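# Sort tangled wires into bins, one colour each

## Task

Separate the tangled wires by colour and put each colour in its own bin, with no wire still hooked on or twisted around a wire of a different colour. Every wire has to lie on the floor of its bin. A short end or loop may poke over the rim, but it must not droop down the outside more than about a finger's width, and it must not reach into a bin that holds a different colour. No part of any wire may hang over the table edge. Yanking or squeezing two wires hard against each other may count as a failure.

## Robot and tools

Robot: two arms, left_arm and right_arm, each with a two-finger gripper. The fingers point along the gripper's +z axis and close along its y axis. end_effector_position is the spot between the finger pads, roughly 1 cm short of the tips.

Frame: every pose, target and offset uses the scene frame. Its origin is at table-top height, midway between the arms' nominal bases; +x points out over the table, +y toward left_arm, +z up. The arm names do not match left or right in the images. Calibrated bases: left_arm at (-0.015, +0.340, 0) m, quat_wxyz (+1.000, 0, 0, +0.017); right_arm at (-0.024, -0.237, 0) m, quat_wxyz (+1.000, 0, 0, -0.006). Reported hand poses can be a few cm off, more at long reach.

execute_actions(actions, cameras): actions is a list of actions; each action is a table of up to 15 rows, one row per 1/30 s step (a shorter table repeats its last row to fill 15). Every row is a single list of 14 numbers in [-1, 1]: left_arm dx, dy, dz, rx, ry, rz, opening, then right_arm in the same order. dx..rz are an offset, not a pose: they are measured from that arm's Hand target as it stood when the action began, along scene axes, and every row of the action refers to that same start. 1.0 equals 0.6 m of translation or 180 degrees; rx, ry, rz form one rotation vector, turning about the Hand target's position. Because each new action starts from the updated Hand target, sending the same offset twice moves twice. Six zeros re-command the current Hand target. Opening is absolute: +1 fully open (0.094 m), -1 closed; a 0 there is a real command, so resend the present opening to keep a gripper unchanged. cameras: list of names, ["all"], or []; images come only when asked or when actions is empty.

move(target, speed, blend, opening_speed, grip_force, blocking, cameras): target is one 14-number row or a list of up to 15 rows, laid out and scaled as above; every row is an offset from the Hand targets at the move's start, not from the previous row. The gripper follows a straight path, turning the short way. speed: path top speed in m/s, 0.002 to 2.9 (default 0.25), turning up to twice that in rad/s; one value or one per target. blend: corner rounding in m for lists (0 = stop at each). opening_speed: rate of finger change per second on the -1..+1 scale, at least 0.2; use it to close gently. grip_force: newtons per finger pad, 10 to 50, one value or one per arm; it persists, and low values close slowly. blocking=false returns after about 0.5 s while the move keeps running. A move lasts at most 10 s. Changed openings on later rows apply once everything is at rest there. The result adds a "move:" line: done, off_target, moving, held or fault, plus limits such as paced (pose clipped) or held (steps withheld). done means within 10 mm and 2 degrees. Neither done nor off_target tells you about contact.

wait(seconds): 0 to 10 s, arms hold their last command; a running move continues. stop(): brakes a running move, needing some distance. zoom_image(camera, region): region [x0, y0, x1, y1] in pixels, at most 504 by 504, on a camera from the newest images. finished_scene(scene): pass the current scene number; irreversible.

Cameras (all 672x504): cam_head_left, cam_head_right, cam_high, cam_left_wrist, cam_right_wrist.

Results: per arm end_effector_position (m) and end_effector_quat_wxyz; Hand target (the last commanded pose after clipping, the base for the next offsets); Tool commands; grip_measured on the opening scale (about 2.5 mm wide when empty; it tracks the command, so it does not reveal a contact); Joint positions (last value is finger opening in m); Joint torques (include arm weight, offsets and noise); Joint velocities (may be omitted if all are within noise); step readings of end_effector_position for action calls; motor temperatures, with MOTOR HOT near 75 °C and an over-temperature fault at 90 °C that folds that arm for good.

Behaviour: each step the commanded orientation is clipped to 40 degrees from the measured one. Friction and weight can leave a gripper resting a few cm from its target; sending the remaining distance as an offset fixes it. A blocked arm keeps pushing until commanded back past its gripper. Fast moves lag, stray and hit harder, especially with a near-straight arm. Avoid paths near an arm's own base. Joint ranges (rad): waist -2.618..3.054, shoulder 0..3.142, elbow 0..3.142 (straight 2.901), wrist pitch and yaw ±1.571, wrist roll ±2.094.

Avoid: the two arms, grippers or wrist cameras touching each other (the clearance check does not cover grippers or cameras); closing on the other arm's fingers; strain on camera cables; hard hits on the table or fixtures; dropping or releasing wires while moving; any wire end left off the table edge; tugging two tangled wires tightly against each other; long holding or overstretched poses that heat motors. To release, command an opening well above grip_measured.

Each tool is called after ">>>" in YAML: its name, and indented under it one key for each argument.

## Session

>>> execute_actions:
  actions: []

Scene clock: 0.00 s.
left_arm: end_effector_position=(+0.3868, +0.3519, +0.1109) grip_measured=+1.000 end_effector_quat_wxyz=(+0.599, -0.038, +0.799, +0.033) | right_arm: end_effector_position=(+0.3894, -0.2338, +0.1162) grip_measured=+1.000 end_effector_quat_wxyz=(+0.600, +0.022, +0.798, -0.062)
Joint positions: left_arm=[-0.064 1.534 0.37 0.879 -0.127 -0.03 0.094] | right_arm=[0.115 1.563 0.425 0.854 0.225 -0.009 0.094]
Joint velocities: within noise
Joint torques (N m): no reading
Motor temperatures (°C): left_arm=[33 34 40 31 31 33 34] | right_arm=[31 32 34 35 34 32 33]
Heat: left arm: 40 °C; right arm: 35 °C.
Hand target: left_arm +0.3868, +0.3524, +0.1108; +0.598, -0.039, +0.800, +0.034 | right_arm +0.3910, -0.2338, +0.1210; +0.604, +0.024, +0.794, -0.061
Tool commands: left_gripper/opening=+1.0 right_gripper/opening=+1.0

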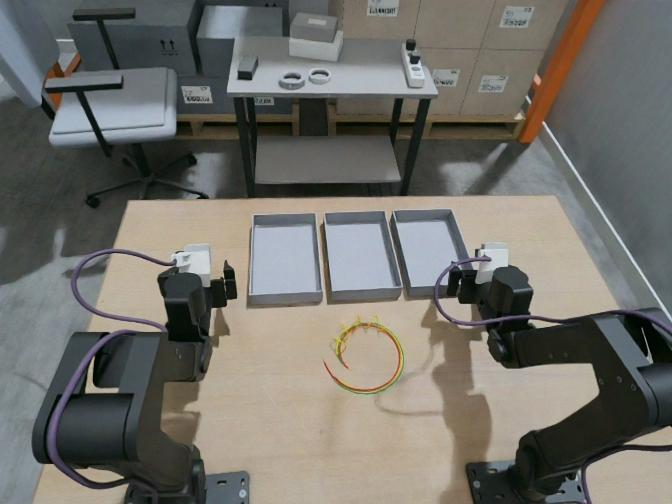

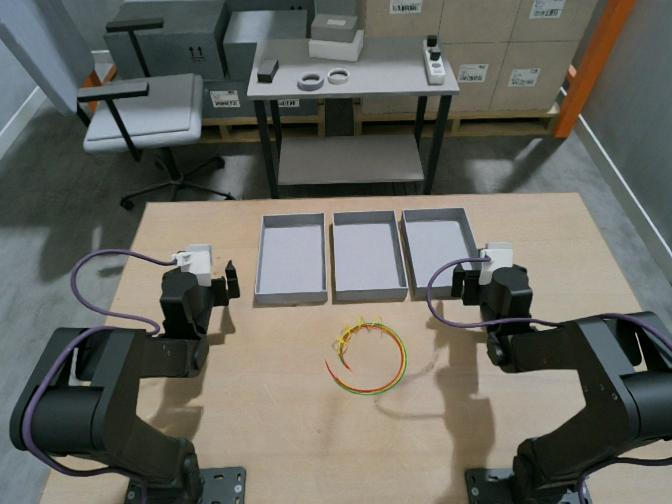

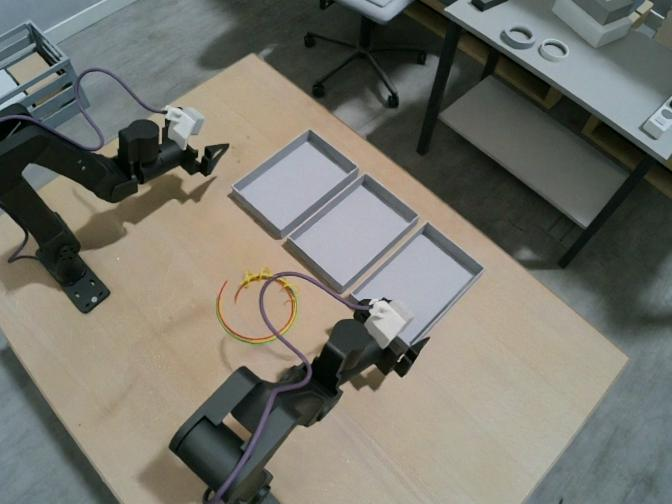

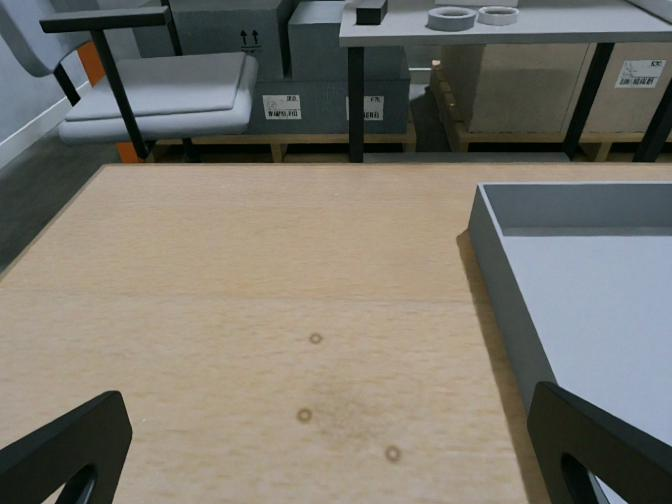

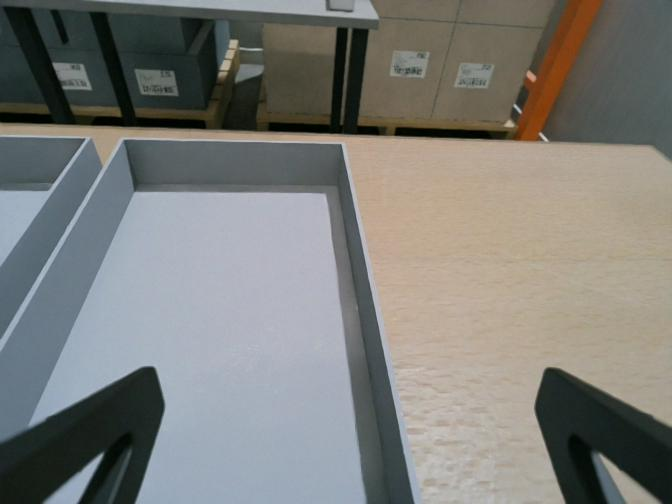

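>>> zoom_image:
  camera: "cam_head_left"
  region: [300, 300, 430, 410]

>>> zoom_image:
  camera: "cam_high"
  region: [200, 250, 320, 360]

Scaled by 3.877 from the camera's 672x504 image, which has a finer 960x720 frame.

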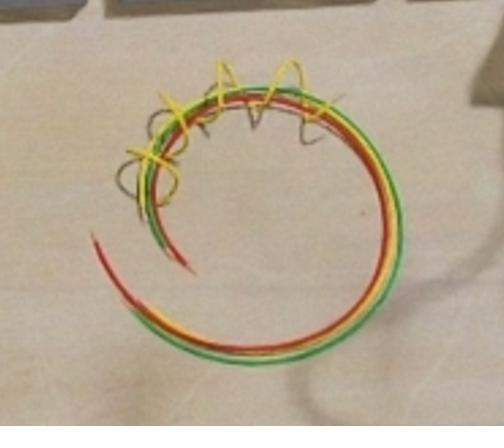

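Scaled by 4.200 from the camera's 672x504 image, which has a finer 960x720 frame.

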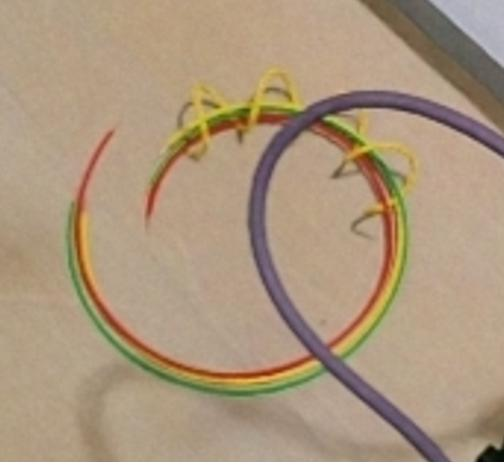

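>>> move:
  target:
    - [0,0,0.1,0,0,0,1,-0.1,0.1,0.2,0,0.306,0,1]
    - [0,0,0.1,0,0,0,1,-0.22,0.42,0.2,0,0.306,0,1]
  blend: 0.03
  cameras: ["cam_right_wrist"]

Scene clock: 42.60 s.
left_arm: end_effector_position=(+0.3839, +0.3520, +0.1574) grip_measured=+1.000 end_effector_quat_wxyz=(+0.587, -0.037, +0.808, +0.034) | right_arm: end_effector_position=(+0.2525, +0.0202, +0.2369) grip_measured=+1.000 end_effector_quat_wxyz=(+0.187, -0.023, +0.982, -0.032)
Joint positions: left_arm=[-0.064 1.306 0.485 0.504 -0.127 -0.03 0.094] | right_arm=[0.914 1.861 2.036 -1.548 0.328 0.823 0.094]
Joint torques (N m): left_arm=[-0.12 -5.79 7.69 1.74 -0.05 -0.06] | right_arm=[-0.61 -6.78 8.09 0.5 0.39 0.08]
Motor temperatures (°C): left_arm=[33 36 43 38 31 33 34] | right_arm=[31 33 36 38 34 32 33]
Heat: left arm: 43 °C; right arm: 38 °C.
Hand target: left_arm +0.3868, +0.3524, +0.1707; +0.598, -0.039, +0.800, +0.034 | right_arm +0.2591, +0.0182, +0.2409; +0.168, -0.007, +0.984, -0.065
Off the commanded pose: left_arm 0.014 m, 2 deg | right_arm 0.008 m, 5 deg.
joint sent to its limit (right arm) — joint 4 (wrist pitch), lower limit. The joint targets are off in orientation, not in position.
move: off_target (left_arm, right_arm)
Images, in order (width x height): cam_right_wrist 672x504.

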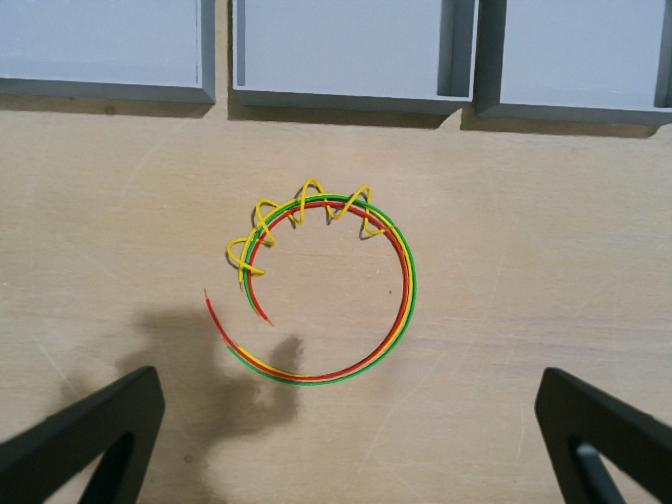

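>>> zoom_image:
  camera: "cam_right_wrist"
  region: [210, 170, 330, 290]

>>> zoom_image:
  camera: "cam_right_wrist"
  region: [300, 165, 430, 295]

>>> zoom_image:
  camera: "cam_right_wrist"
  region: [190, 260, 350, 400]

Scaled by 4.200 from the camera's 672x504 image, which has a finer 960x720 frame.

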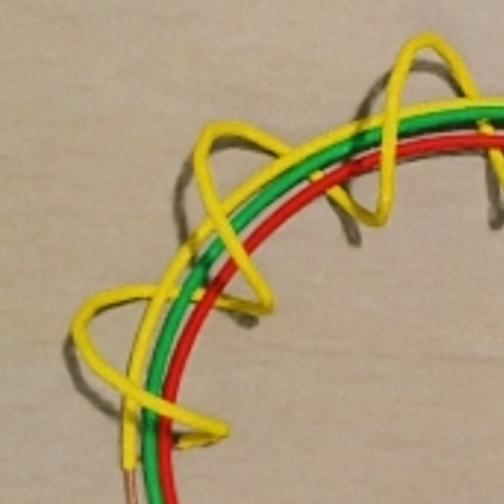

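Scaled by 3.877 from the camera's 672x504 image, which has a finer 960x720 frame.

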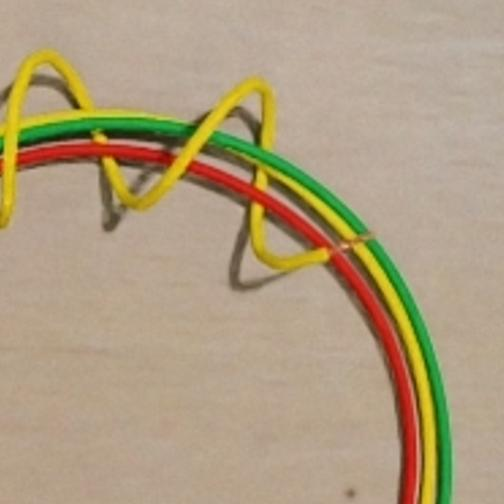

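Scaled by 3.150 from the camera's 672x504 image, which has a finer 960x720 frame.

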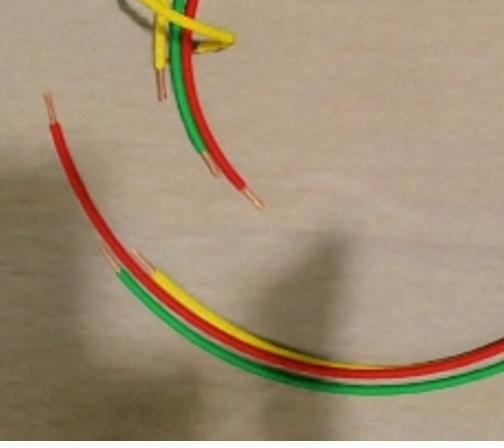

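>>> move:
  target: [0,0,0,0,0,0,1,-0.075,0.145,-0.3,0,0,0,-0.6]
  speed: 0.15
  cameras: ["cam_right_wrist"]

Scene clock: 104.73 s.
left_arm: end_effector_position=(+0.3839, +0.3520, +0.1574) grip_measured=+1.000 end_effector_quat_wxyz=(+0.587, -0.037, +0.808, +0.034) | right_arm: end_effector_position=(+0.2119, +0.1068, +0.0680) grip_measured=-0.598 end_effector_quat_wxyz=(+0.162, -0.010, +0.985, -0.056)
Joint positions: left_arm=[-0.064 1.306 0.485 0.504 -0.127 -0.03 0.094] | right_arm=[1.124 2.096 1.7 -1.126 0.341 1.084 0.019]
Joint torques (N m): left_arm=[-0.06 -5.91 7.91 1.71 0 -0.04] | right_arm=[0.14 -8.99 5.03 0.45 0.39 0.11]
Motor temperatures (°C): left_arm=[33 36 49 39 31 33 34] | right_arm=[31 35 38 36 34 32 33]
Heat: left arm: 49 °C; right arm: 38 °C.
Hand target: left_arm +0.3868, +0.3524, +0.1707; +0.598, -0.039, +0.800, +0.034 | right_arm +0.2141, +0.1052, +0.0610; +0.168, -0.007, +0.984, -0.065
Off the commanded pose: left_arm 0.014 m, 2 deg | right_arm 0.008 m, 1 deg.
move: off_target (left_arm)
Images, in order (width x height): cam_right_wrist 672x504.

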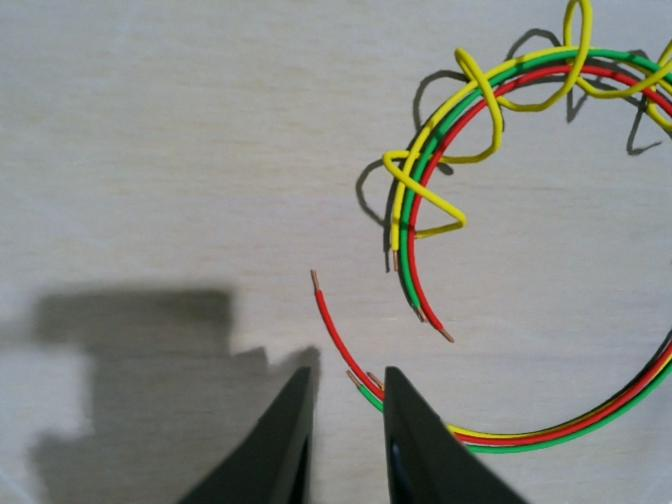

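>>> move:
  target:
    - [0,0,0,0,0,0,1,0.003,0.009,-0.04,0,0,0,-0.6]
    - [0,0,0,0,0,0,1,0.003,0.009,-0.078,0,0,0,-0.7]
  speed: 0.06
  cameras: ["cam_right_wrist"]

Scene clock: 117.33 s.
left_arm: end_effector_position=(+0.3839, +0.3520, +0.1574) grip_measured=+1.000 end_effector_quat_wxyz=(+0.587, -0.037, +0.808, +0.034) | right_arm: end_effector_position=(+0.2154, +0.1139, +0.0241) grip_measured=-0.698 end_effector_quat_wxyz=(+0.164, -0.008, +0.985, -0.052)
Joint positions: left_arm=[-0.064 1.306 0.485 0.504 -0.127 -0.03 0.094] | right_arm=[1.124 2.159 1.62 -0.976 0.341 1.088 0.014]
Joint torques (N m): left_arm=[0.01 -5.83 7.66 1.74 -0.04 -0.02] | right_arm=[0.29 -8.92 4.62 0.49 0.39 0.08]
Heat: left arm: 49 °C; right arm: 37 °C.
Hand target: left_arm +0.3868, +0.3524, +0.1707; +0.598, -0.039, +0.800, +0.034 | right_arm +0.2159, +0.1106, +0.0142; +0.168, -0.007, +0.984, -0.065
Off the commanded pose: left_arm 0.014 m, 2 deg | right_arm 0.010 m, 2 deg.
move: off_target (left_arm)
Images, in order (width x height): cam_right_wrist 672x504.

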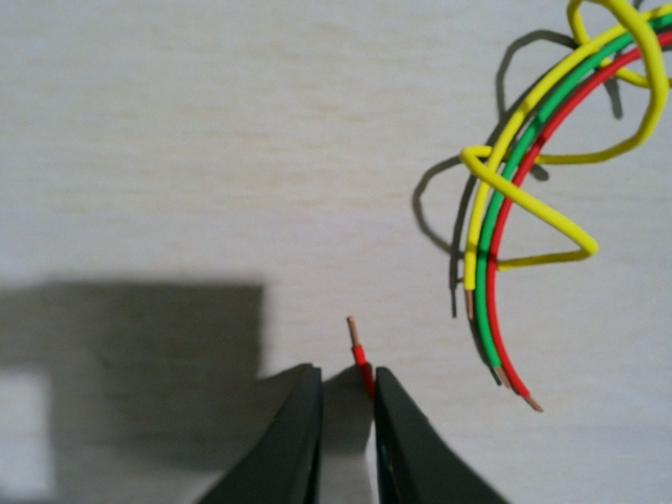

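>>> move:
  target:
    - [0,0,0,0,0,0,1,0,-0.003,0.0,0,0,0,-0.7]
    - [0,0,0,0,0,0,1,0,-0.003,0,0,0,0,-0.97]
  speed: 0.06
  opening_speed: 0.4
  grip_force: [35,35]

>>> move:
  target: [0,0,0,0,0,0,1,0,0,0.08,0,0,0,-0.97]
  speed: 0.05
  cameras: ["cam_right_wrist","cam_head_left"]

>>> zoom_image:
  camera: "cam_head_left"
  region: [290, 290, 430, 410]

Scene clock: 130.47 s.
left_arm: end_effector_position=(+0.3839, +0.3520, +0.1574) grip_measured=+1.000 end_effector_quat_wxyz=(+0.587, -0.037, +0.808, +0.034) | right_arm: end_effector_position=(+0.2150, +0.1128, +0.0224) grip_measured=-0.968 end_effector_quat_wxyz=(+0.164, -0.008, +0.985, -0.054)
Joint positions: left_arm=[-0.064 1.306 0.485 0.504 -0.127 -0.03 0.094] | right_arm=[1.124 2.159 1.613 -0.971 0.342 1.088 0.001]
Joint torques (N m): left_arm=[-0.03 -5.89 7.84 1.74 -0.04 -0.03] | right_arm=[0.14 -9.37 4.41 0.49 0.38 0.06]
Heat: left arm: 49 °C; right arm: 37 °C.
Hand target: left_arm +0.3868, +0.3524, +0.1707; +0.598, -0.039, +0.800, +0.034 | right_arm +0.2159, +0.1088, +0.0141; +0.168, -0.007, +0.984, -0.065
Off the commanded pose: left_arm 0.014 m, 2 deg | right_arm 0.009 m, 1 deg.
grip_force (N): 35, 35
move: off_target (left_arm)

Scene clock: 132.07 s.
left_arm: end_effector_position=(+0.3839, +0.3520, +0.1574) grip_measured=+1.000 end_effector_quat_wxyz=(+0.587, -0.037, +0.808, +0.034) | right_arm: end_effector_position=(+0.2099, +0.1024, +0.0400) grip_measured=-0.968 end_effector_quat_wxyz=(+0.148, -0.014, +0.985, -0.084)
Joint positions: left_arm=[-0.064 1.306 0.485 0.504 -0.127 -0.03 0.094] | right_arm=[1.124 2.159 1.687 -1.113 0.342 1.088 0.001]
Joint torques (N m): left_arm=[0.09 -5.63 7.73 1.73 -0.06 -0.06] | right_arm=[0.14 -13.57 7.98 0.07 0.38 0.07]
Heat: left arm: 49 °C; right arm: 37 °C.
Hand target: left_arm +0.3868, +0.3524, +0.1707; +0.598, -0.039, +0.800, +0.034 | right_arm +0.2159, +0.1088, +0.0622; +0.168, -0.007, +0.984, -0.065
Off the commanded pose: left_arm 0.014 m, 2 deg | right_arm 0.024 m, 3 deg.
grip_force (N): 35, 35
move: off_target (left_arm, right_arm)
Images, in order (width x height): cam_head_left 672x504, cam_right_wrist 672x504.

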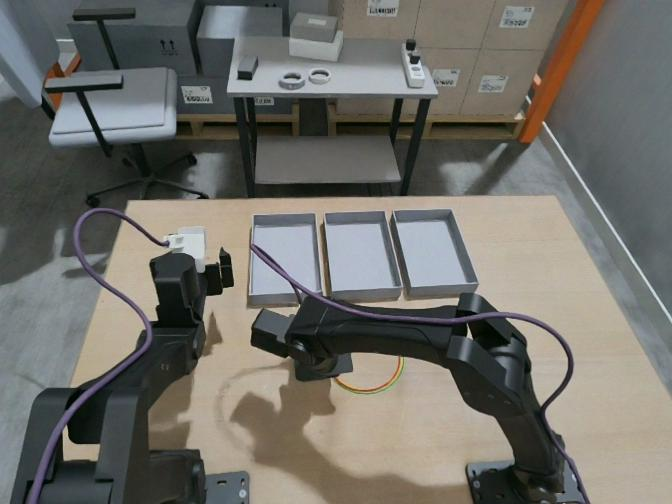

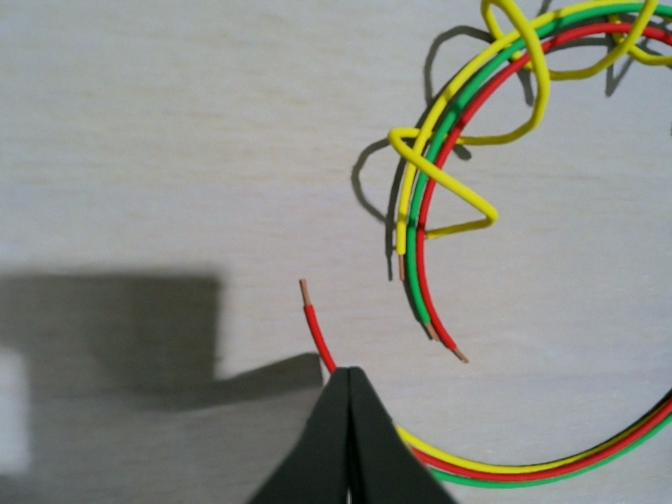

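Scaled by 3.600 from the camera's 672x504 image, which has a finer 960x720 frame.

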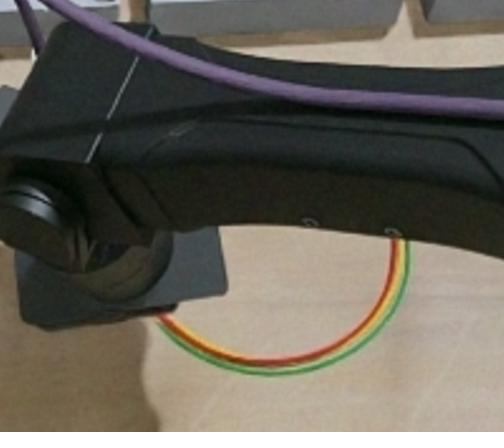

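>>> move:
  target:
    - [0,0,0,0,0,0,1,0,0,0.0,0,0,0,-0.65]
    - [0,0,0,0,0,0,1,0.0,0.007,-0.08,0,0,0,-0.65]
  speed: 0.06
  cameras: ["cam_right_wrist"]

>>> zoom_image:
  camera: "cam_right_wrist"
  region: [250, 280, 450, 480]

Scene clock: 144.20 s.
left_arm: end_effector_position=(+0.3839, +0.3520, +0.1574) grip_measured=+1.000 end_effector_quat_wxyz=(+0.587, -0.037, +0.808, +0.034) | right_arm: end_effector_position=(+0.2167, +0.1164, +0.0261) grip_measured=-0.652 end_effector_quat_wxyz=(+0.165, -0.006, +0.985, -0.051)
Joint positions: left_arm=[-0.064 1.306 0.485 0.504 -0.127 -0.03 0.094] | right_arm=[1.124 2.164 1.636 -0.983 0.342 1.09 0.016]
Joint torques (N m): left_arm=[-0.14 -5.83 7.72 1.77 -0.01 -0.03] | right_arm=[0.5 -8.76 4.48 0.49 0.39 0.09]
Heat: left arm: 50 °C; right arm: 39 °C.
Hand target: left_arm +0.3868, +0.3524, +0.1707; +0.598, -0.039, +0.800, +0.034 | right_arm +0.2159, +0.1130, +0.0142; +0.168, -0.007, +0.984, -0.065
Off the commanded pose: left_arm 0.014 m, 2 deg | right_arm 0.012 m, 2 deg.
grip_force (N): 35, 35
move: off_target (left_arm, right_arm)
Images, in order (width x height): cam_right_wrist 672x504.

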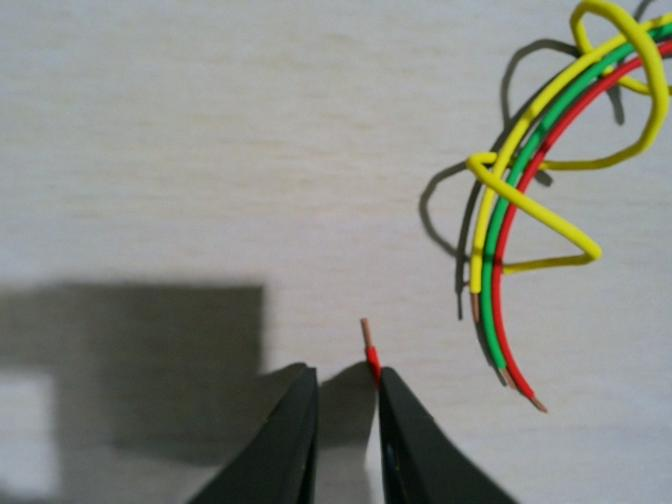

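Scaled by 2.520 from the camera's 672x504 image, which has a finer 960x720 frame.

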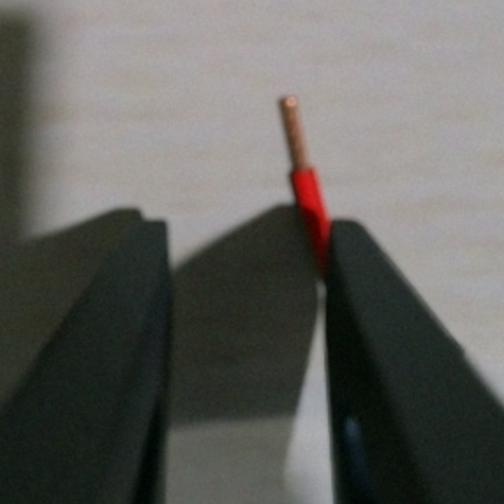

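>>> move:
  target:
    - [0,0,0,0,0,0,1,0,0,0.03,0,0,0,-0.65]
    - [0,0,0,0,0,0,1,0.0,-0.012,0.03,0,0,0,-0.65]
    - [0,0,0,0,0,0,1,0.0,-0.012,-0.005,0,0,0,-0.65]
  speed: 0.06
  cameras: ["cam_right_wrist"]

>>> zoom_image:
  camera: "cam_right_wrist"
  region: [250, 280, 450, 480]

Scene clock: 156.73 s.
left_arm: end_effector_position=(+0.3839, +0.3520, +0.1574) grip_measured=+1.000 end_effector_quat_wxyz=(+0.587, -0.037, +0.808, +0.034) | right_arm: end_effector_position=(+0.2133, +0.1078, +0.0212) grip_measured=-0.652 end_effector_quat_wxyz=(+0.161, -0.009, +0.985, -0.064)
Joint positions: left_arm=[-0.064 1.306 0.485 0.504 -0.127 -0.03 0.094] | right_arm=[1.125 2.161 1.61 -0.989 0.347 1.09 0.016]
Joint torques (N m): left_arm=[0.17 -5.75 7.75 1.73 -0.02 0.03] | right_arm=[-0.16 -9.96 2.88 0.84 0.32 0.01]
Heat: left arm: 50 °C; right arm: 39 °C.
Hand target: left_arm +0.3868, +0.3524, +0.1707; +0.598, -0.039, +0.800, +0.034 | right_arm +0.2159, +0.1058, +0.0112; +0.168, -0.007, +0.984, -0.065
Off the commanded pose: left_arm 0.014 m, 2 deg | right_arm 0.011 m, 1 deg.
grip_force (N): 35, 35
move: off_target (left_arm, right_arm)
Images, in order (width x height): cam_right_wrist 672x504.

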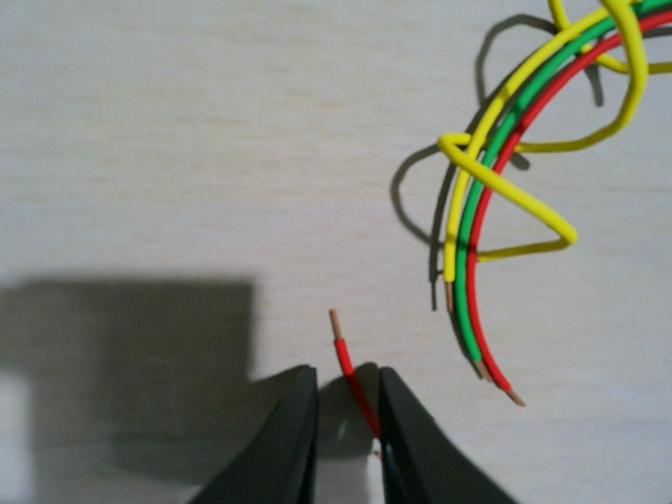

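Scaled by 2.520 from the camera's 672x504 image, which has a finer 960x720 frame.

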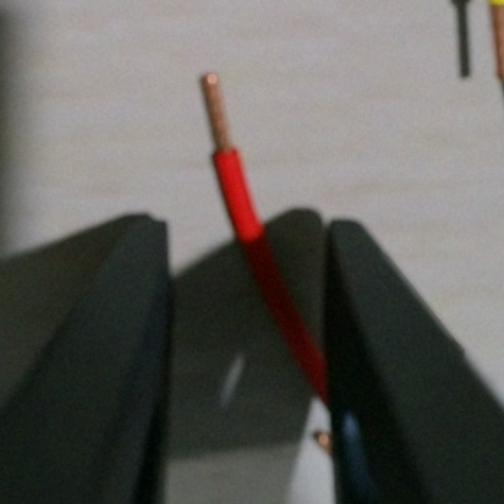

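>>> move:
  target:
    - [0,0,0,0,0,0,1,0.005,0,-0.018,0,0,0,-0.65]
  speed: 0.05
  cameras: ["cam_right_wrist"]

>>> zoom_image:
  camera: "cam_right_wrist"
  region: [250, 280, 450, 480]

Scene clock: 166.83 s.
left_arm: end_effector_position=(+0.3839, +0.3520, +0.1574) grip_measured=+1.000 end_effector_quat_wxyz=(+0.587, -0.037, +0.808, +0.034) | right_arm: end_effector_position=(+0.2158, +0.1084, +0.0210) grip_measured=-0.652 end_effector_quat_wxyz=(+0.169, -0.009, +0.984, -0.062)
Joint positions: left_arm=[-0.064 1.306 0.485 0.504 -0.127 -0.03 0.094] | right_arm=[1.125 2.157 1.6 -0.969 0.359 1.087 0.016]
Joint torques (N m): left_arm=[-0.09 -5.76 7.8 1.72 0 -0.05] | right_arm=[-0.65 -8.31 2.39 1.08 0.18 -0.03]
Motor temperatures (°C): left_arm=[33 37 50 41 31 33 34] | right_arm=[31 41 37 36 34 32 33]
Heat: left arm: 50 °C; right arm: 41 °C.
Hand target: left_arm +0.3868, +0.3524, +0.1707; +0.598, -0.039, +0.800, +0.034 | right_arm +0.2190, +0.1057, +0.0004; +0.168, -0.007, +0.984, -0.065
Off the commanded pose: left_arm 0.014 m, 2 deg | right_arm 0.021 m, 0 deg.
grip_force (N): 35, 35
move: off_target (left_arm, right_arm)
Images, in order (width x height): cam_right_wrist 672x504.

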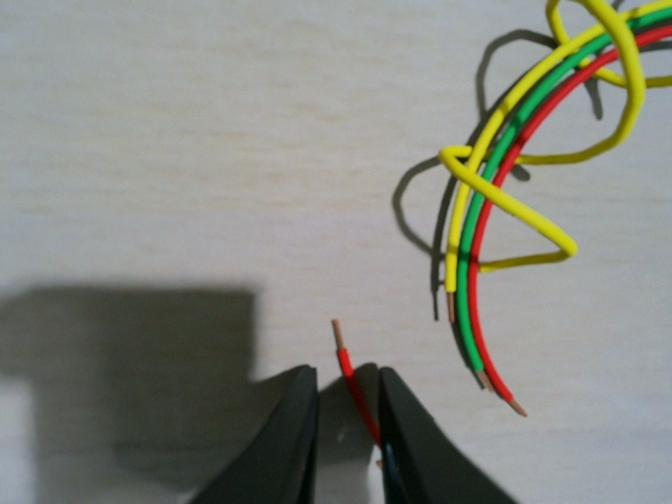

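Scaled by 2.520 from the camera's 672x504 image, which has a finer 960x720 frame.

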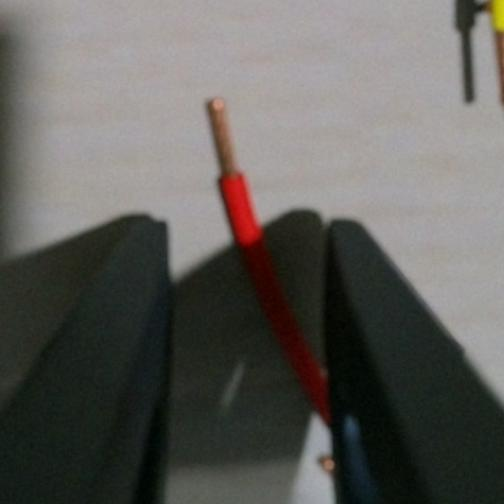

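>>> move:
  target:
    - [0,0,0,0,0,0,1,0.0,0,0.008,0,0,0,-1]
  speed: 0.05
  opening_speed: 0.4

>>> move:
  target:
    - [0,0,0,0,0,0,1,0.0,0,0.05,0,0,0,-1]
  speed: 0.05
  cameras: ["cam_right_wrist"]

>>> zoom_image:
  camera: "cam_right_wrist"
  region: [250, 280, 450, 480]

Scene clock: 181.23 s.
left_arm: end_effector_position=(+0.3839, +0.3520, +0.1574) grip_measured=+1.000 end_effector_quat_wxyz=(+0.587, -0.037, +0.808, +0.034) | right_arm: end_effector_position=(+0.2186, +0.1092, +0.0208) grip_measured=-0.980 end_effector_quat_wxyz=(+0.176, -0.010, +0.982, -0.060)
Joint positions: left_arm=[-0.064 1.306 0.485 0.504 -0.127 -0.03 0.094] | right_arm=[1.125 2.157 1.595 -0.955 0.372 1.084 0.001]
Joint torques (N m): left_arm=[-0.16 -5.74 7.77 1.75 -0.09 -0.04] | right_arm=[-0.65 -8.73 3.52 0.74 0.06 0]
Heat: left arm: 50 °C; right arm: 41 °C.
Hand target: left_arm +0.3868, +0.3524, +0.1707; +0.598, -0.039, +0.800, +0.034 | right_arm +0.2189, +0.1058, +0.0052; +0.168, -0.007, +0.984, -0.065
Off the commanded pose: left_arm 0.014 m, 2 deg | right_arm 0.016 m, 1 deg.
grip_force (N): 35, 35
move: off_target (left_arm, right_arm)

Scene clock: 182.37 s.
left_arm: end_effector_position=(+0.3839, +0.3520, +0.1574) grip_measured=+1.000 end_effector_quat_wxyz=(+0.587, -0.037, +0.808, +0.034) | right_arm: end_effector_position=(+0.2136, +0.1025, +0.0225) grip_measured=-0.986 end_effector_quat_wxyz=(+0.164, -0.013, +0.983, -0.075)
Joint positions: left_arm=[-0.064 1.306 0.485 0.504 -0.127 -0.03 0.094] | right_arm=[1.125 2.157 1.606 -1.003 0.363 1.084 0.001]
Joint torques (N m): left_arm=[-0.08 -5.67 7.8 1.71 -0.02 0] | right_arm=[-0.66 -11.7 7.9 0.07 0.15 -0.02]
Heat: left arm: 50 °C; right arm: 42 °C.
Hand target: left_arm +0.3868, +0.3524, +0.1707; +0.598, -0.039, +0.800, +0.034 | right_arm +0.2190, +0.1058, +0.0352; +0.168, -0.007, +0.984, -0.065
Off the commanded pose: left_arm 0.014 m, 2 deg | right_arm 0.014 m, 1 deg.
grip_force (N): 35, 35
move: off_target (left_arm, right_arm)
Images, in order (width x height): cam_right_wrist 672x504.

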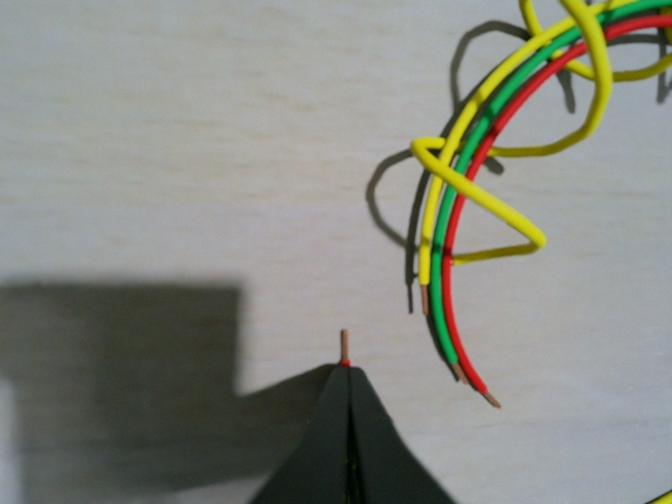

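Scaled by 2.520 from the camera's 672x504 image, which has a finer 960x720 frame.

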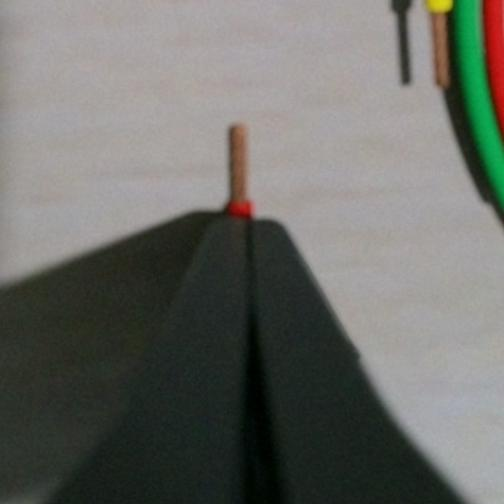

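>>> move:
  target:
    - [0,0,0,0,0,0,1,0.0,0,0.07,0,0,0,-1]
  speed: 0.05
  cameras: ["cam_right_wrist","cam_head_left"]

>>> zoom_image:
  camera: "cam_right_wrist"
  region: [250, 280, 450, 480]

Scene clock: 190.97 s.
left_arm: end_effector_position=(+0.3839, +0.3520, +0.1574) grip_measured=+1.000 end_effector_quat_wxyz=(+0.587, -0.037, +0.808, +0.034) | right_arm: end_effector_position=(+0.2124, +0.1011, +0.0538) grip_measured=-0.987 end_effector_quat_wxyz=(+0.156, -0.016, +0.984, -0.089)
Joint positions: left_arm=[-0.064 1.306 0.485 0.504 -0.127 -0.03 0.094] | right_arm=[1.125 2.149 1.722 -1.161 0.36 1.084 0.001]
Joint torques (N m): left_arm=[0.1 -5.75 7.83 1.68 0.01 -0.05] | right_arm=[-0.66 -14.06 7.99 0.09 0.18 -0.01]
Heat: left arm: 51 °C; right arm: 43 °C.
Hand target: left_arm +0.3868, +0.3524, +0.1707; +0.598, -0.039, +0.800, +0.034 | right_arm +0.2190, +0.1058, +0.0773; +0.168, -0.007, +0.984, -0.065
Off the commanded pose: left_arm 0.014 m, 2 deg | right_arm 0.025 m, 3 deg.
grip_force (N): 35, 35
move: off_target (left_arm, right_arm)
Images, in order (width x height): cam_head_left 672x504, cam_right_wrist 672x504.

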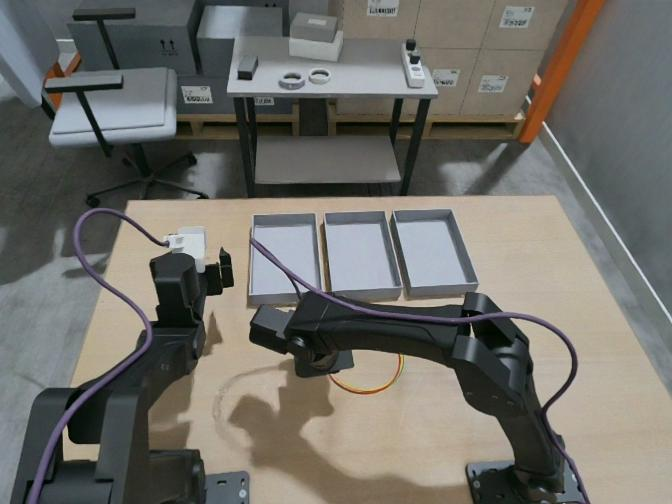

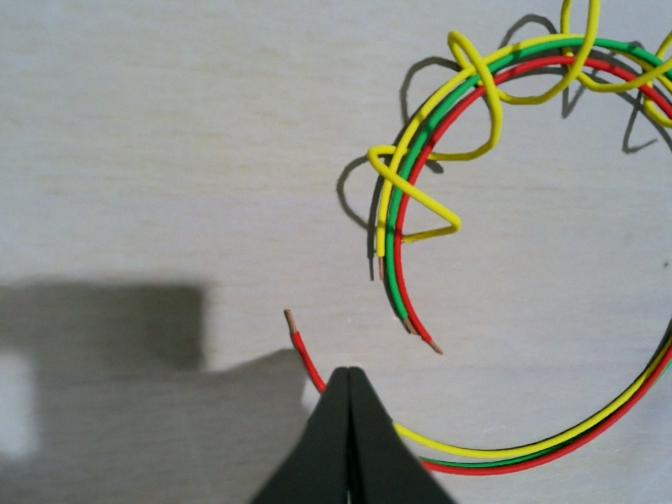

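Scaled by 2.520 from the camera's 672x504 image, which has a finer 960x720 frame.

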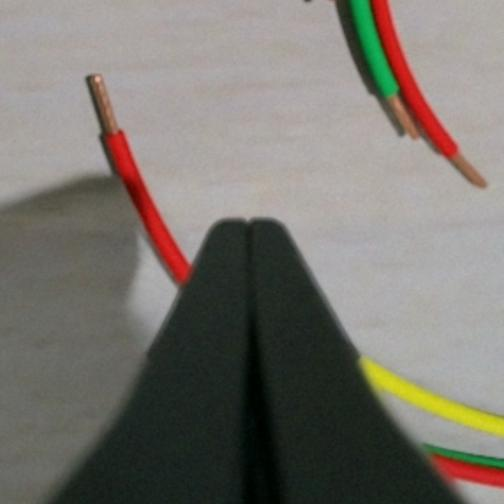

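>>> move:
  target:
    - [0,0,0,0,0,0,1,-0.01,0.01,-0.01,0,0.1,0,-0.65]
  speed: 0.1
  grip_force: [35,50]
  cameras: ["cam_right_wrist"]

Scene clock: 212.23 s.
left_arm: end_effector_position=(+0.3839, +0.3520, +0.1574) grip_measured=+1.000 end_effector_quat_wxyz=(+0.587, -0.037, +0.808, +0.034) | right_arm: end_effector_position=(+0.2099, +0.1100, +0.0742) grip_measured=-0.652 end_effector_quat_wxyz=(+0.017, -0.018, +0.998, -0.061)
Joint positions: left_arm=[-0.064 1.306 0.485 0.504 -0.127 -0.03 0.094] | right_arm=[1.028 2.257 2.017 -1.415 0.094 0.985 0.016]
Joint torques (N m): left_arm=[-0.03 -6.01 7.51 1.74 -0.01 0] | right_arm=[-0.43 -9.25 8.13 -0.09 -0.03 -0.05]
Motor temperatures (°C): left_arm=[33 37 51 42 31 33 34] | right_arm=[31 50 40 36 34 32 34]
Heat: left arm: 51 °C; right arm: 50 °C.
Hand target: left_arm +0.3868, +0.3524, +0.1707; +0.598, -0.039, +0.800, +0.034 | right_arm +0.2129, +0.1119, +0.0712; +0.012, -0.017, +0.998, -0.063
Off the commanded pose: left_arm 0.014 m, 2 deg | right_arm 0.005 m, 1 deg.
grip_force (N): 35, 50
move: off_target (left_arm)
Images, in order (width x height): cam_right_wrist 672x504.

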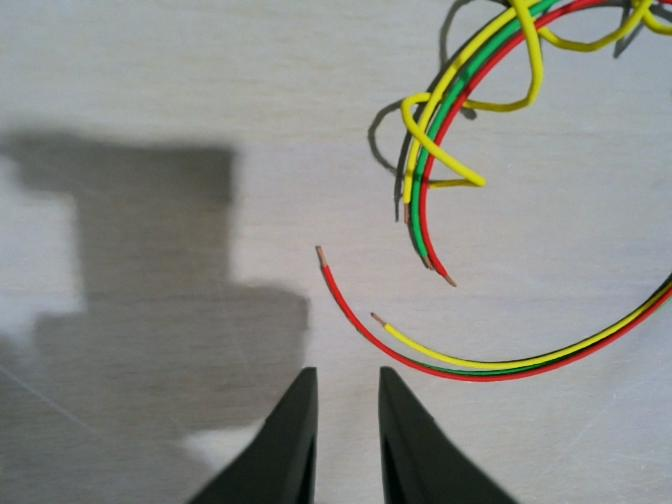

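>>> move:
  target:
    - [0,0,0,0,0,0,1,-0.01,0.01,-0.04,0.038,0.015,0.105,-0.65]
  speed: 0.1
  cameras: ["cam_right_wrist"]

Scene clock: 246.07 s.
left_arm: end_effector_position=(+0.3839, +0.3520, +0.1574) grip_measured=+1.000 end_effector_quat_wxyz=(+0.587, -0.037, +0.808, +0.034) | right_arm: end_effector_position=(+0.2040, +0.1162, +0.0319) grip_measured=-0.652 end_effector_quat_wxyz=(-0.013, -0.182, +0.983, -0.020)
Joint positions: left_arm=[-0.064 1.306 0.485 0.504 -0.127 -0.03 0.094] | right_arm=[1.011 2.241 1.828 -1.204 0.009 0.634 0.016]
Joint torques (N m): left_arm=[-0.06 -5.91 7.62 1.73 -0.02 -0.05] | right_arm=[-0.53 -15.25 4.4 0.3 -0.12 -0.07]
Heat: left arm: 52 °C; right arm: 49 °C.
Hand target: left_arm +0.3868, +0.3524, +0.1707; +0.598, -0.039, +0.800, +0.034 | right_arm +0.2070, +0.1178, +0.0472; +0.000, -0.182, +0.983, -0.001
Off the commanded pose: left_arm 0.014 m, 2 deg | right_arm 0.016 m, 3 deg.
grip_force (N): 35, 50
move: off_target (left_arm, right_arm)
Images, in order (width x height): cam_right_wrist 672x504.

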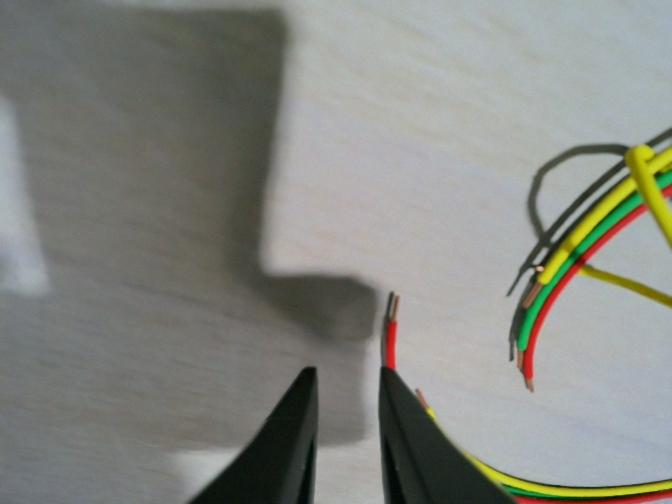

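>>> move:
  target:
    - [0,0,0,0,0,0,1,-0.003,-0.021,0.0,0,0,0,-0.65]
    - [0,0,0,0,0,0,1,-0.003,-0.021,-0.038,0,0,0,-0.65]
  speed: 0.08
  cameras: ["cam_right_wrist"]

>>> zoom_image:
  camera: "cam_right_wrist"
  region: [250, 280, 450, 480]

Scene clock: 260.17 s.
left_arm: end_effector_position=(+0.3839, +0.3520, +0.1574) grip_measured=+1.000 end_effector_quat_wxyz=(+0.587, -0.037, +0.808, +0.034) | right_arm: end_effector_position=(+0.2018, +0.1028, +0.0186) grip_measured=-0.652 end_effector_quat_wxyz=(-0.009, -0.182, +0.983, -0.015)
Joint positions: left_arm=[-0.064 1.306 0.485 0.504 -0.127 -0.03 0.094] | right_arm=[0.997 2.19 1.691 -1.106 0.008 0.62 0.016]
Joint torques (N m): left_arm=[-0.14 -5.96 7.8 1.76 -0.01 -0.05] | right_arm=[-0.47 -12.77 4.36 0.46 -0.12 -0.06]
Heat: left arm: 52 °C; right arm: 52 °C.
Hand target: left_arm +0.3868, +0.3524, +0.1707; +0.598, -0.039, +0.800, +0.034 | right_arm +0.2051, +0.1053, +0.0244; +0.000, -0.182, +0.983, -0.001
Off the commanded pose: left_arm 0.014 m, 2 deg | right_arm 0.007 m, 2 deg.
grip_force (N): 35, 50
move: off_target (left_arm)
Images, in order (width x height): cam_right_wrist 672x504.

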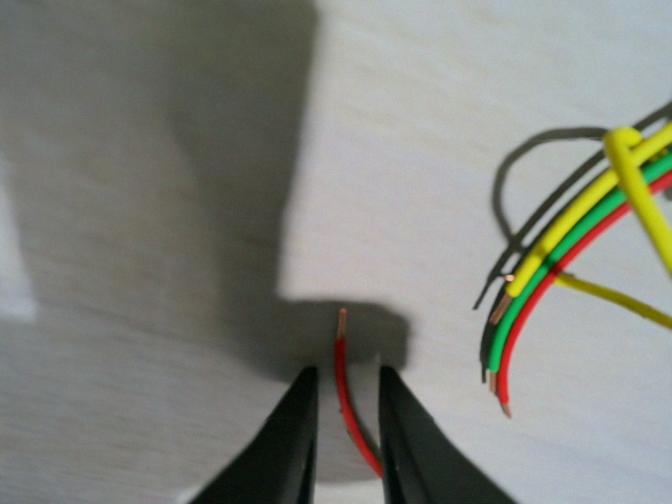

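Scaled by 2.520 from the camera's 672x504 image, which has a finer 960x720 frame.

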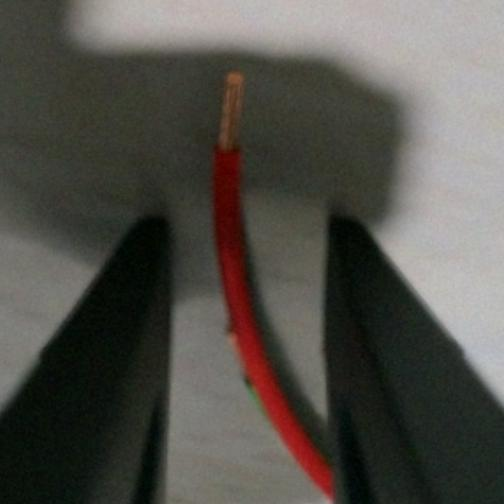

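>>> move:
  target:
    - [0,0,0,0,0,0,1,0.0,0.0,-0.022,0,0,0,-0.65]
  speed: 0.06

>>> move:
  target:
    - [0,0,0,0,0,0,1,0,0,0.003,0,0,0,-1]
  speed: 0.05
  opening_speed: 0.4
  grip_force: [35,50]

>>> move:
  target:
    - [0,0,0,0,0,0,1,0,0,0.09,0,0,0,-1]
  speed: 0.05
  cameras: ["cam_right_wrist"]

>>> zoom_image:
  camera: "cam_right_wrist"
  region: [250, 280, 450, 480]

Scene clock: 273.23 s.
left_arm: end_effector_position=(+0.3839, +0.3520, +0.1574) grip_measured=+1.000 end_effector_quat_wxyz=(+0.587, -0.037, +0.808, +0.034) | right_arm: end_effector_position=(+0.2022, +0.1034, +0.0179) grip_measured=-0.652 end_effector_quat_wxyz=(-0.005, -0.182, +0.983, -0.011)
Joint positions: left_arm=[-0.064 1.306 0.485 0.504 -0.127 -0.03 0.094] | right_arm=[0.997 2.182 1.676 -1.087 0.008 0.619 0.016]
Joint torques (N m): left_arm=[-0.1 -5.78 7.79 1.73 0 -0.05] | right_arm=[-0.49 -10.8 3.15 0.76 -0.12 -0.05]
Heat: left arm: 52 °C; right arm: 54 °C.
Hand target: left_arm +0.3868, +0.3524, +0.1707; +0.598, -0.039, +0.800, +0.034 | right_arm +0.2051, +0.1052, +0.0112; +0.000, -0.182, +0.983, -0.001
Off the commanded pose: left_arm 0.014 m, 2 deg | right_arm 0.007 m, 1 deg.
grip_force (N): 35, 50
move: off_target (left_arm)

Scene clock: 274.37 s.
left_arm: end_effector_position=(+0.3839, +0.3520, +0.1574) grip_measured=+1.000 end_effector_quat_wxyz=(+0.587, -0.037, +0.808, +0.034) | right_arm: end_effector_position=(+0.2020, +0.1078, +0.0178) grip_measured=-0.967 end_effector_quat_wxyz=(-0.005, -0.182, +0.983, -0.001)
Joint positions: left_arm=[-0.064 1.306 0.485 0.504 -0.127 -0.03 0.094] | right_arm=[0.997 2.182 1.676 -1.073 -0.006 0.619 0.002]
Joint torques (N m): left_arm=[0.09 -5.86 7.84 1.72 0.05 -0.02] | right_arm=[-0.47 -11.03 3.45 0.58 0.04 -0.05]
Heat: left arm: 52 °C; right arm: 54 °C.
Hand target: left_arm +0.3868, +0.3524, +0.1707; +0.598, -0.039, +0.800, +0.034 | right_arm +0.2051, +0.1052, +0.0130; +0.000, -0.181, +0.983, -0.001
Off the commanded pose: left_arm 0.014 m, 2 deg | right_arm 0.006 m, 1 deg.
grip_force (N): 35, 50
move: off_target (left_arm)

Scene clock: 276.07 s.
left_arm: end_effector_position=(+0.3839, +0.3520, +0.1574) grip_measured=+1.000 end_effector_quat_wxyz=(+0.587, -0.037, +0.808, +0.034) | right_arm: end_effector_position=(+0.1971, +0.1003, +0.0437) grip_measured=-0.969 end_effector_quat_wxyz=(-0.023, -0.182, +0.983, -0.019)
Joint positions: left_arm=[-0.064 1.306 0.485 0.504 -0.127 -0.03 0.094] | right_arm=[0.997 2.174 1.766 -1.221 -0.006 0.619 0.001]
Joint torques (N m): left_arm=[-0.18 -5.85 7.6 1.73 -0.04 -0.03] | right_arm=[-0.46 -14.24 7.98 -0.02 0.04 -0.05]
Heat: left arm: 52 °C; right arm: 53 °C.
Hand target: left_arm +0.3868, +0.3524, +0.1707; +0.598, -0.039, +0.800, +0.034 | right_arm +0.2052, +0.1052, +0.0671; +0.000, -0.181, +0.983, -0.001
Off the commanded pose: left_arm 0.014 m, 2 deg | right_arm 0.025 m, 3 deg.
grip_force (N): 35, 50
move: off_target (left_arm, right_arm)
Images, in order (width x height): cam_right_wrist 672x504.

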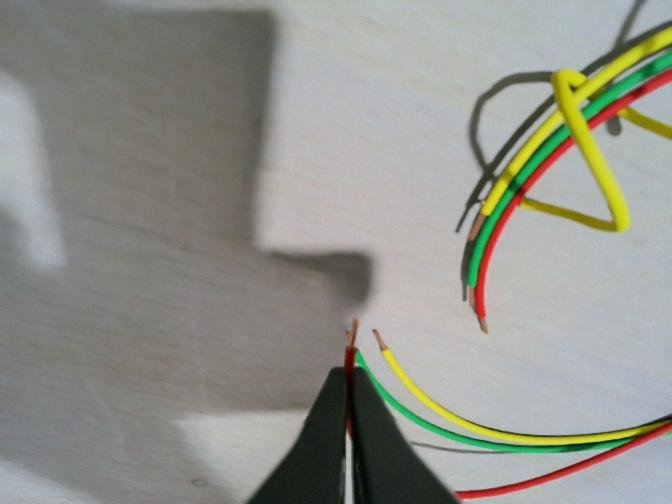

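Scaled by 2.520 from the camera's 672x504 image, which has a finer 960x720 frame.

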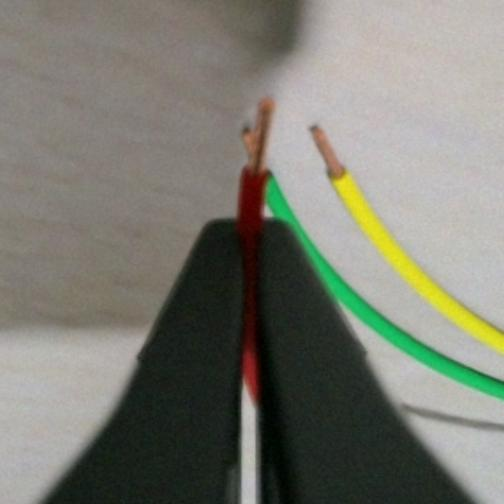

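>>> move:
  target:
    - [0,0,0,0,0,0,1,-0.09,-0.13,0.02,0,0,0,-1]
    - [0,0,0,0,0,0,1,-0.08,-0.3,0.02,0,0,0,-1]
  speed: 0.07
  blend: 0.03
  cameras: ["cam_right_wrist","cam_head_left","cam_high"]

>>> zoom_image:
  camera: "cam_head_left"
  region: [290, 290, 450, 430]

Scene clock: 295.40 s.
left_arm: end_effector_position=(+0.3839, +0.3520, +0.1574) grip_measured=+1.000 end_effector_quat_wxyz=(+0.587, -0.037, +0.808, +0.034) | right_arm: end_effector_position=(+0.1566, -0.0720, +0.0766) grip_measured=-0.969 end_effector_quat_wxyz=(-0.010, -0.181, +0.984, -0.003)
Joint positions: left_arm=[-0.064 1.306 0.485 0.504 -0.127 -0.03 0.094] | right_arm=[0.745 1.509 1.049 -1.131 -0.006 0.37 0.001]
Joint torques (N m): left_arm=[0.03 -5.93 7.65 1.7 -0.01 -0.03] | right_arm=[-0.35 -6.95 4.38 0.29 0.04 -0.07]
Heat: left arm: 53 °C; right arm: 54 °C.
Hand target: left_arm +0.3868, +0.3524, +0.1707; +0.598, -0.039, +0.800, +0.034 | right_arm +0.1571, -0.0749, +0.0789; +0.000, -0.181, +0.983, -0.001
Off the commanded pose: left_arm 0.014 m, 2 deg | right_arm 0.004 m, 1 deg.
grip_force (N): 35, 50
move: off_target (left_arm)
Images, in order (width x height): cam_head_left 672x504, cam_high 672x504, cam_right_wrist 672x504.

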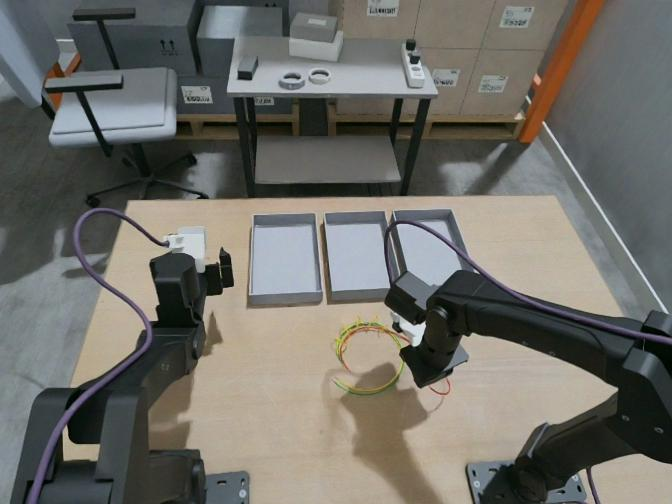

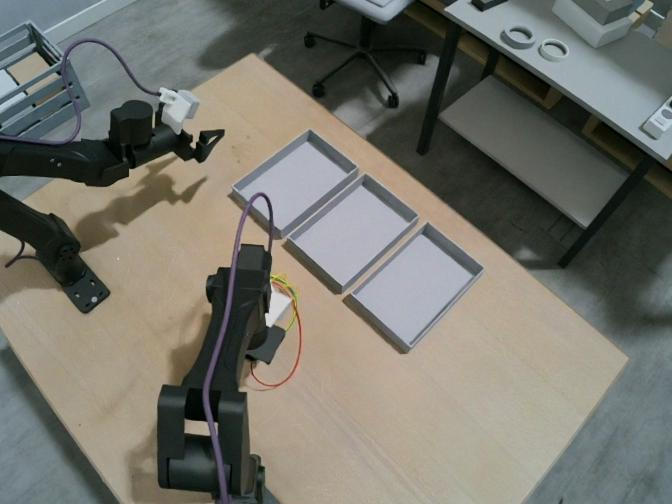

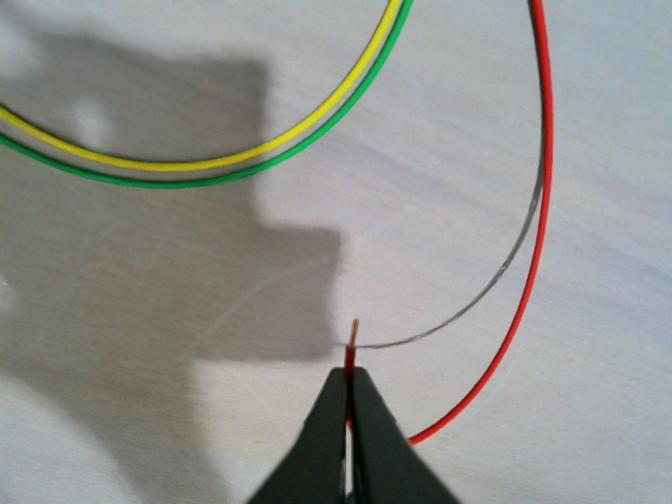

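Scaled by 3.150 from the camera's 672x504 image, which has a finer 960x720 frame.

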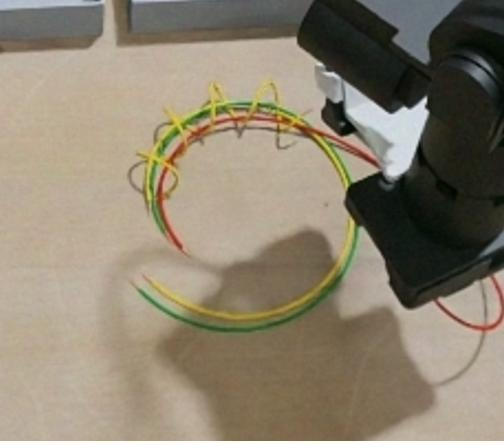

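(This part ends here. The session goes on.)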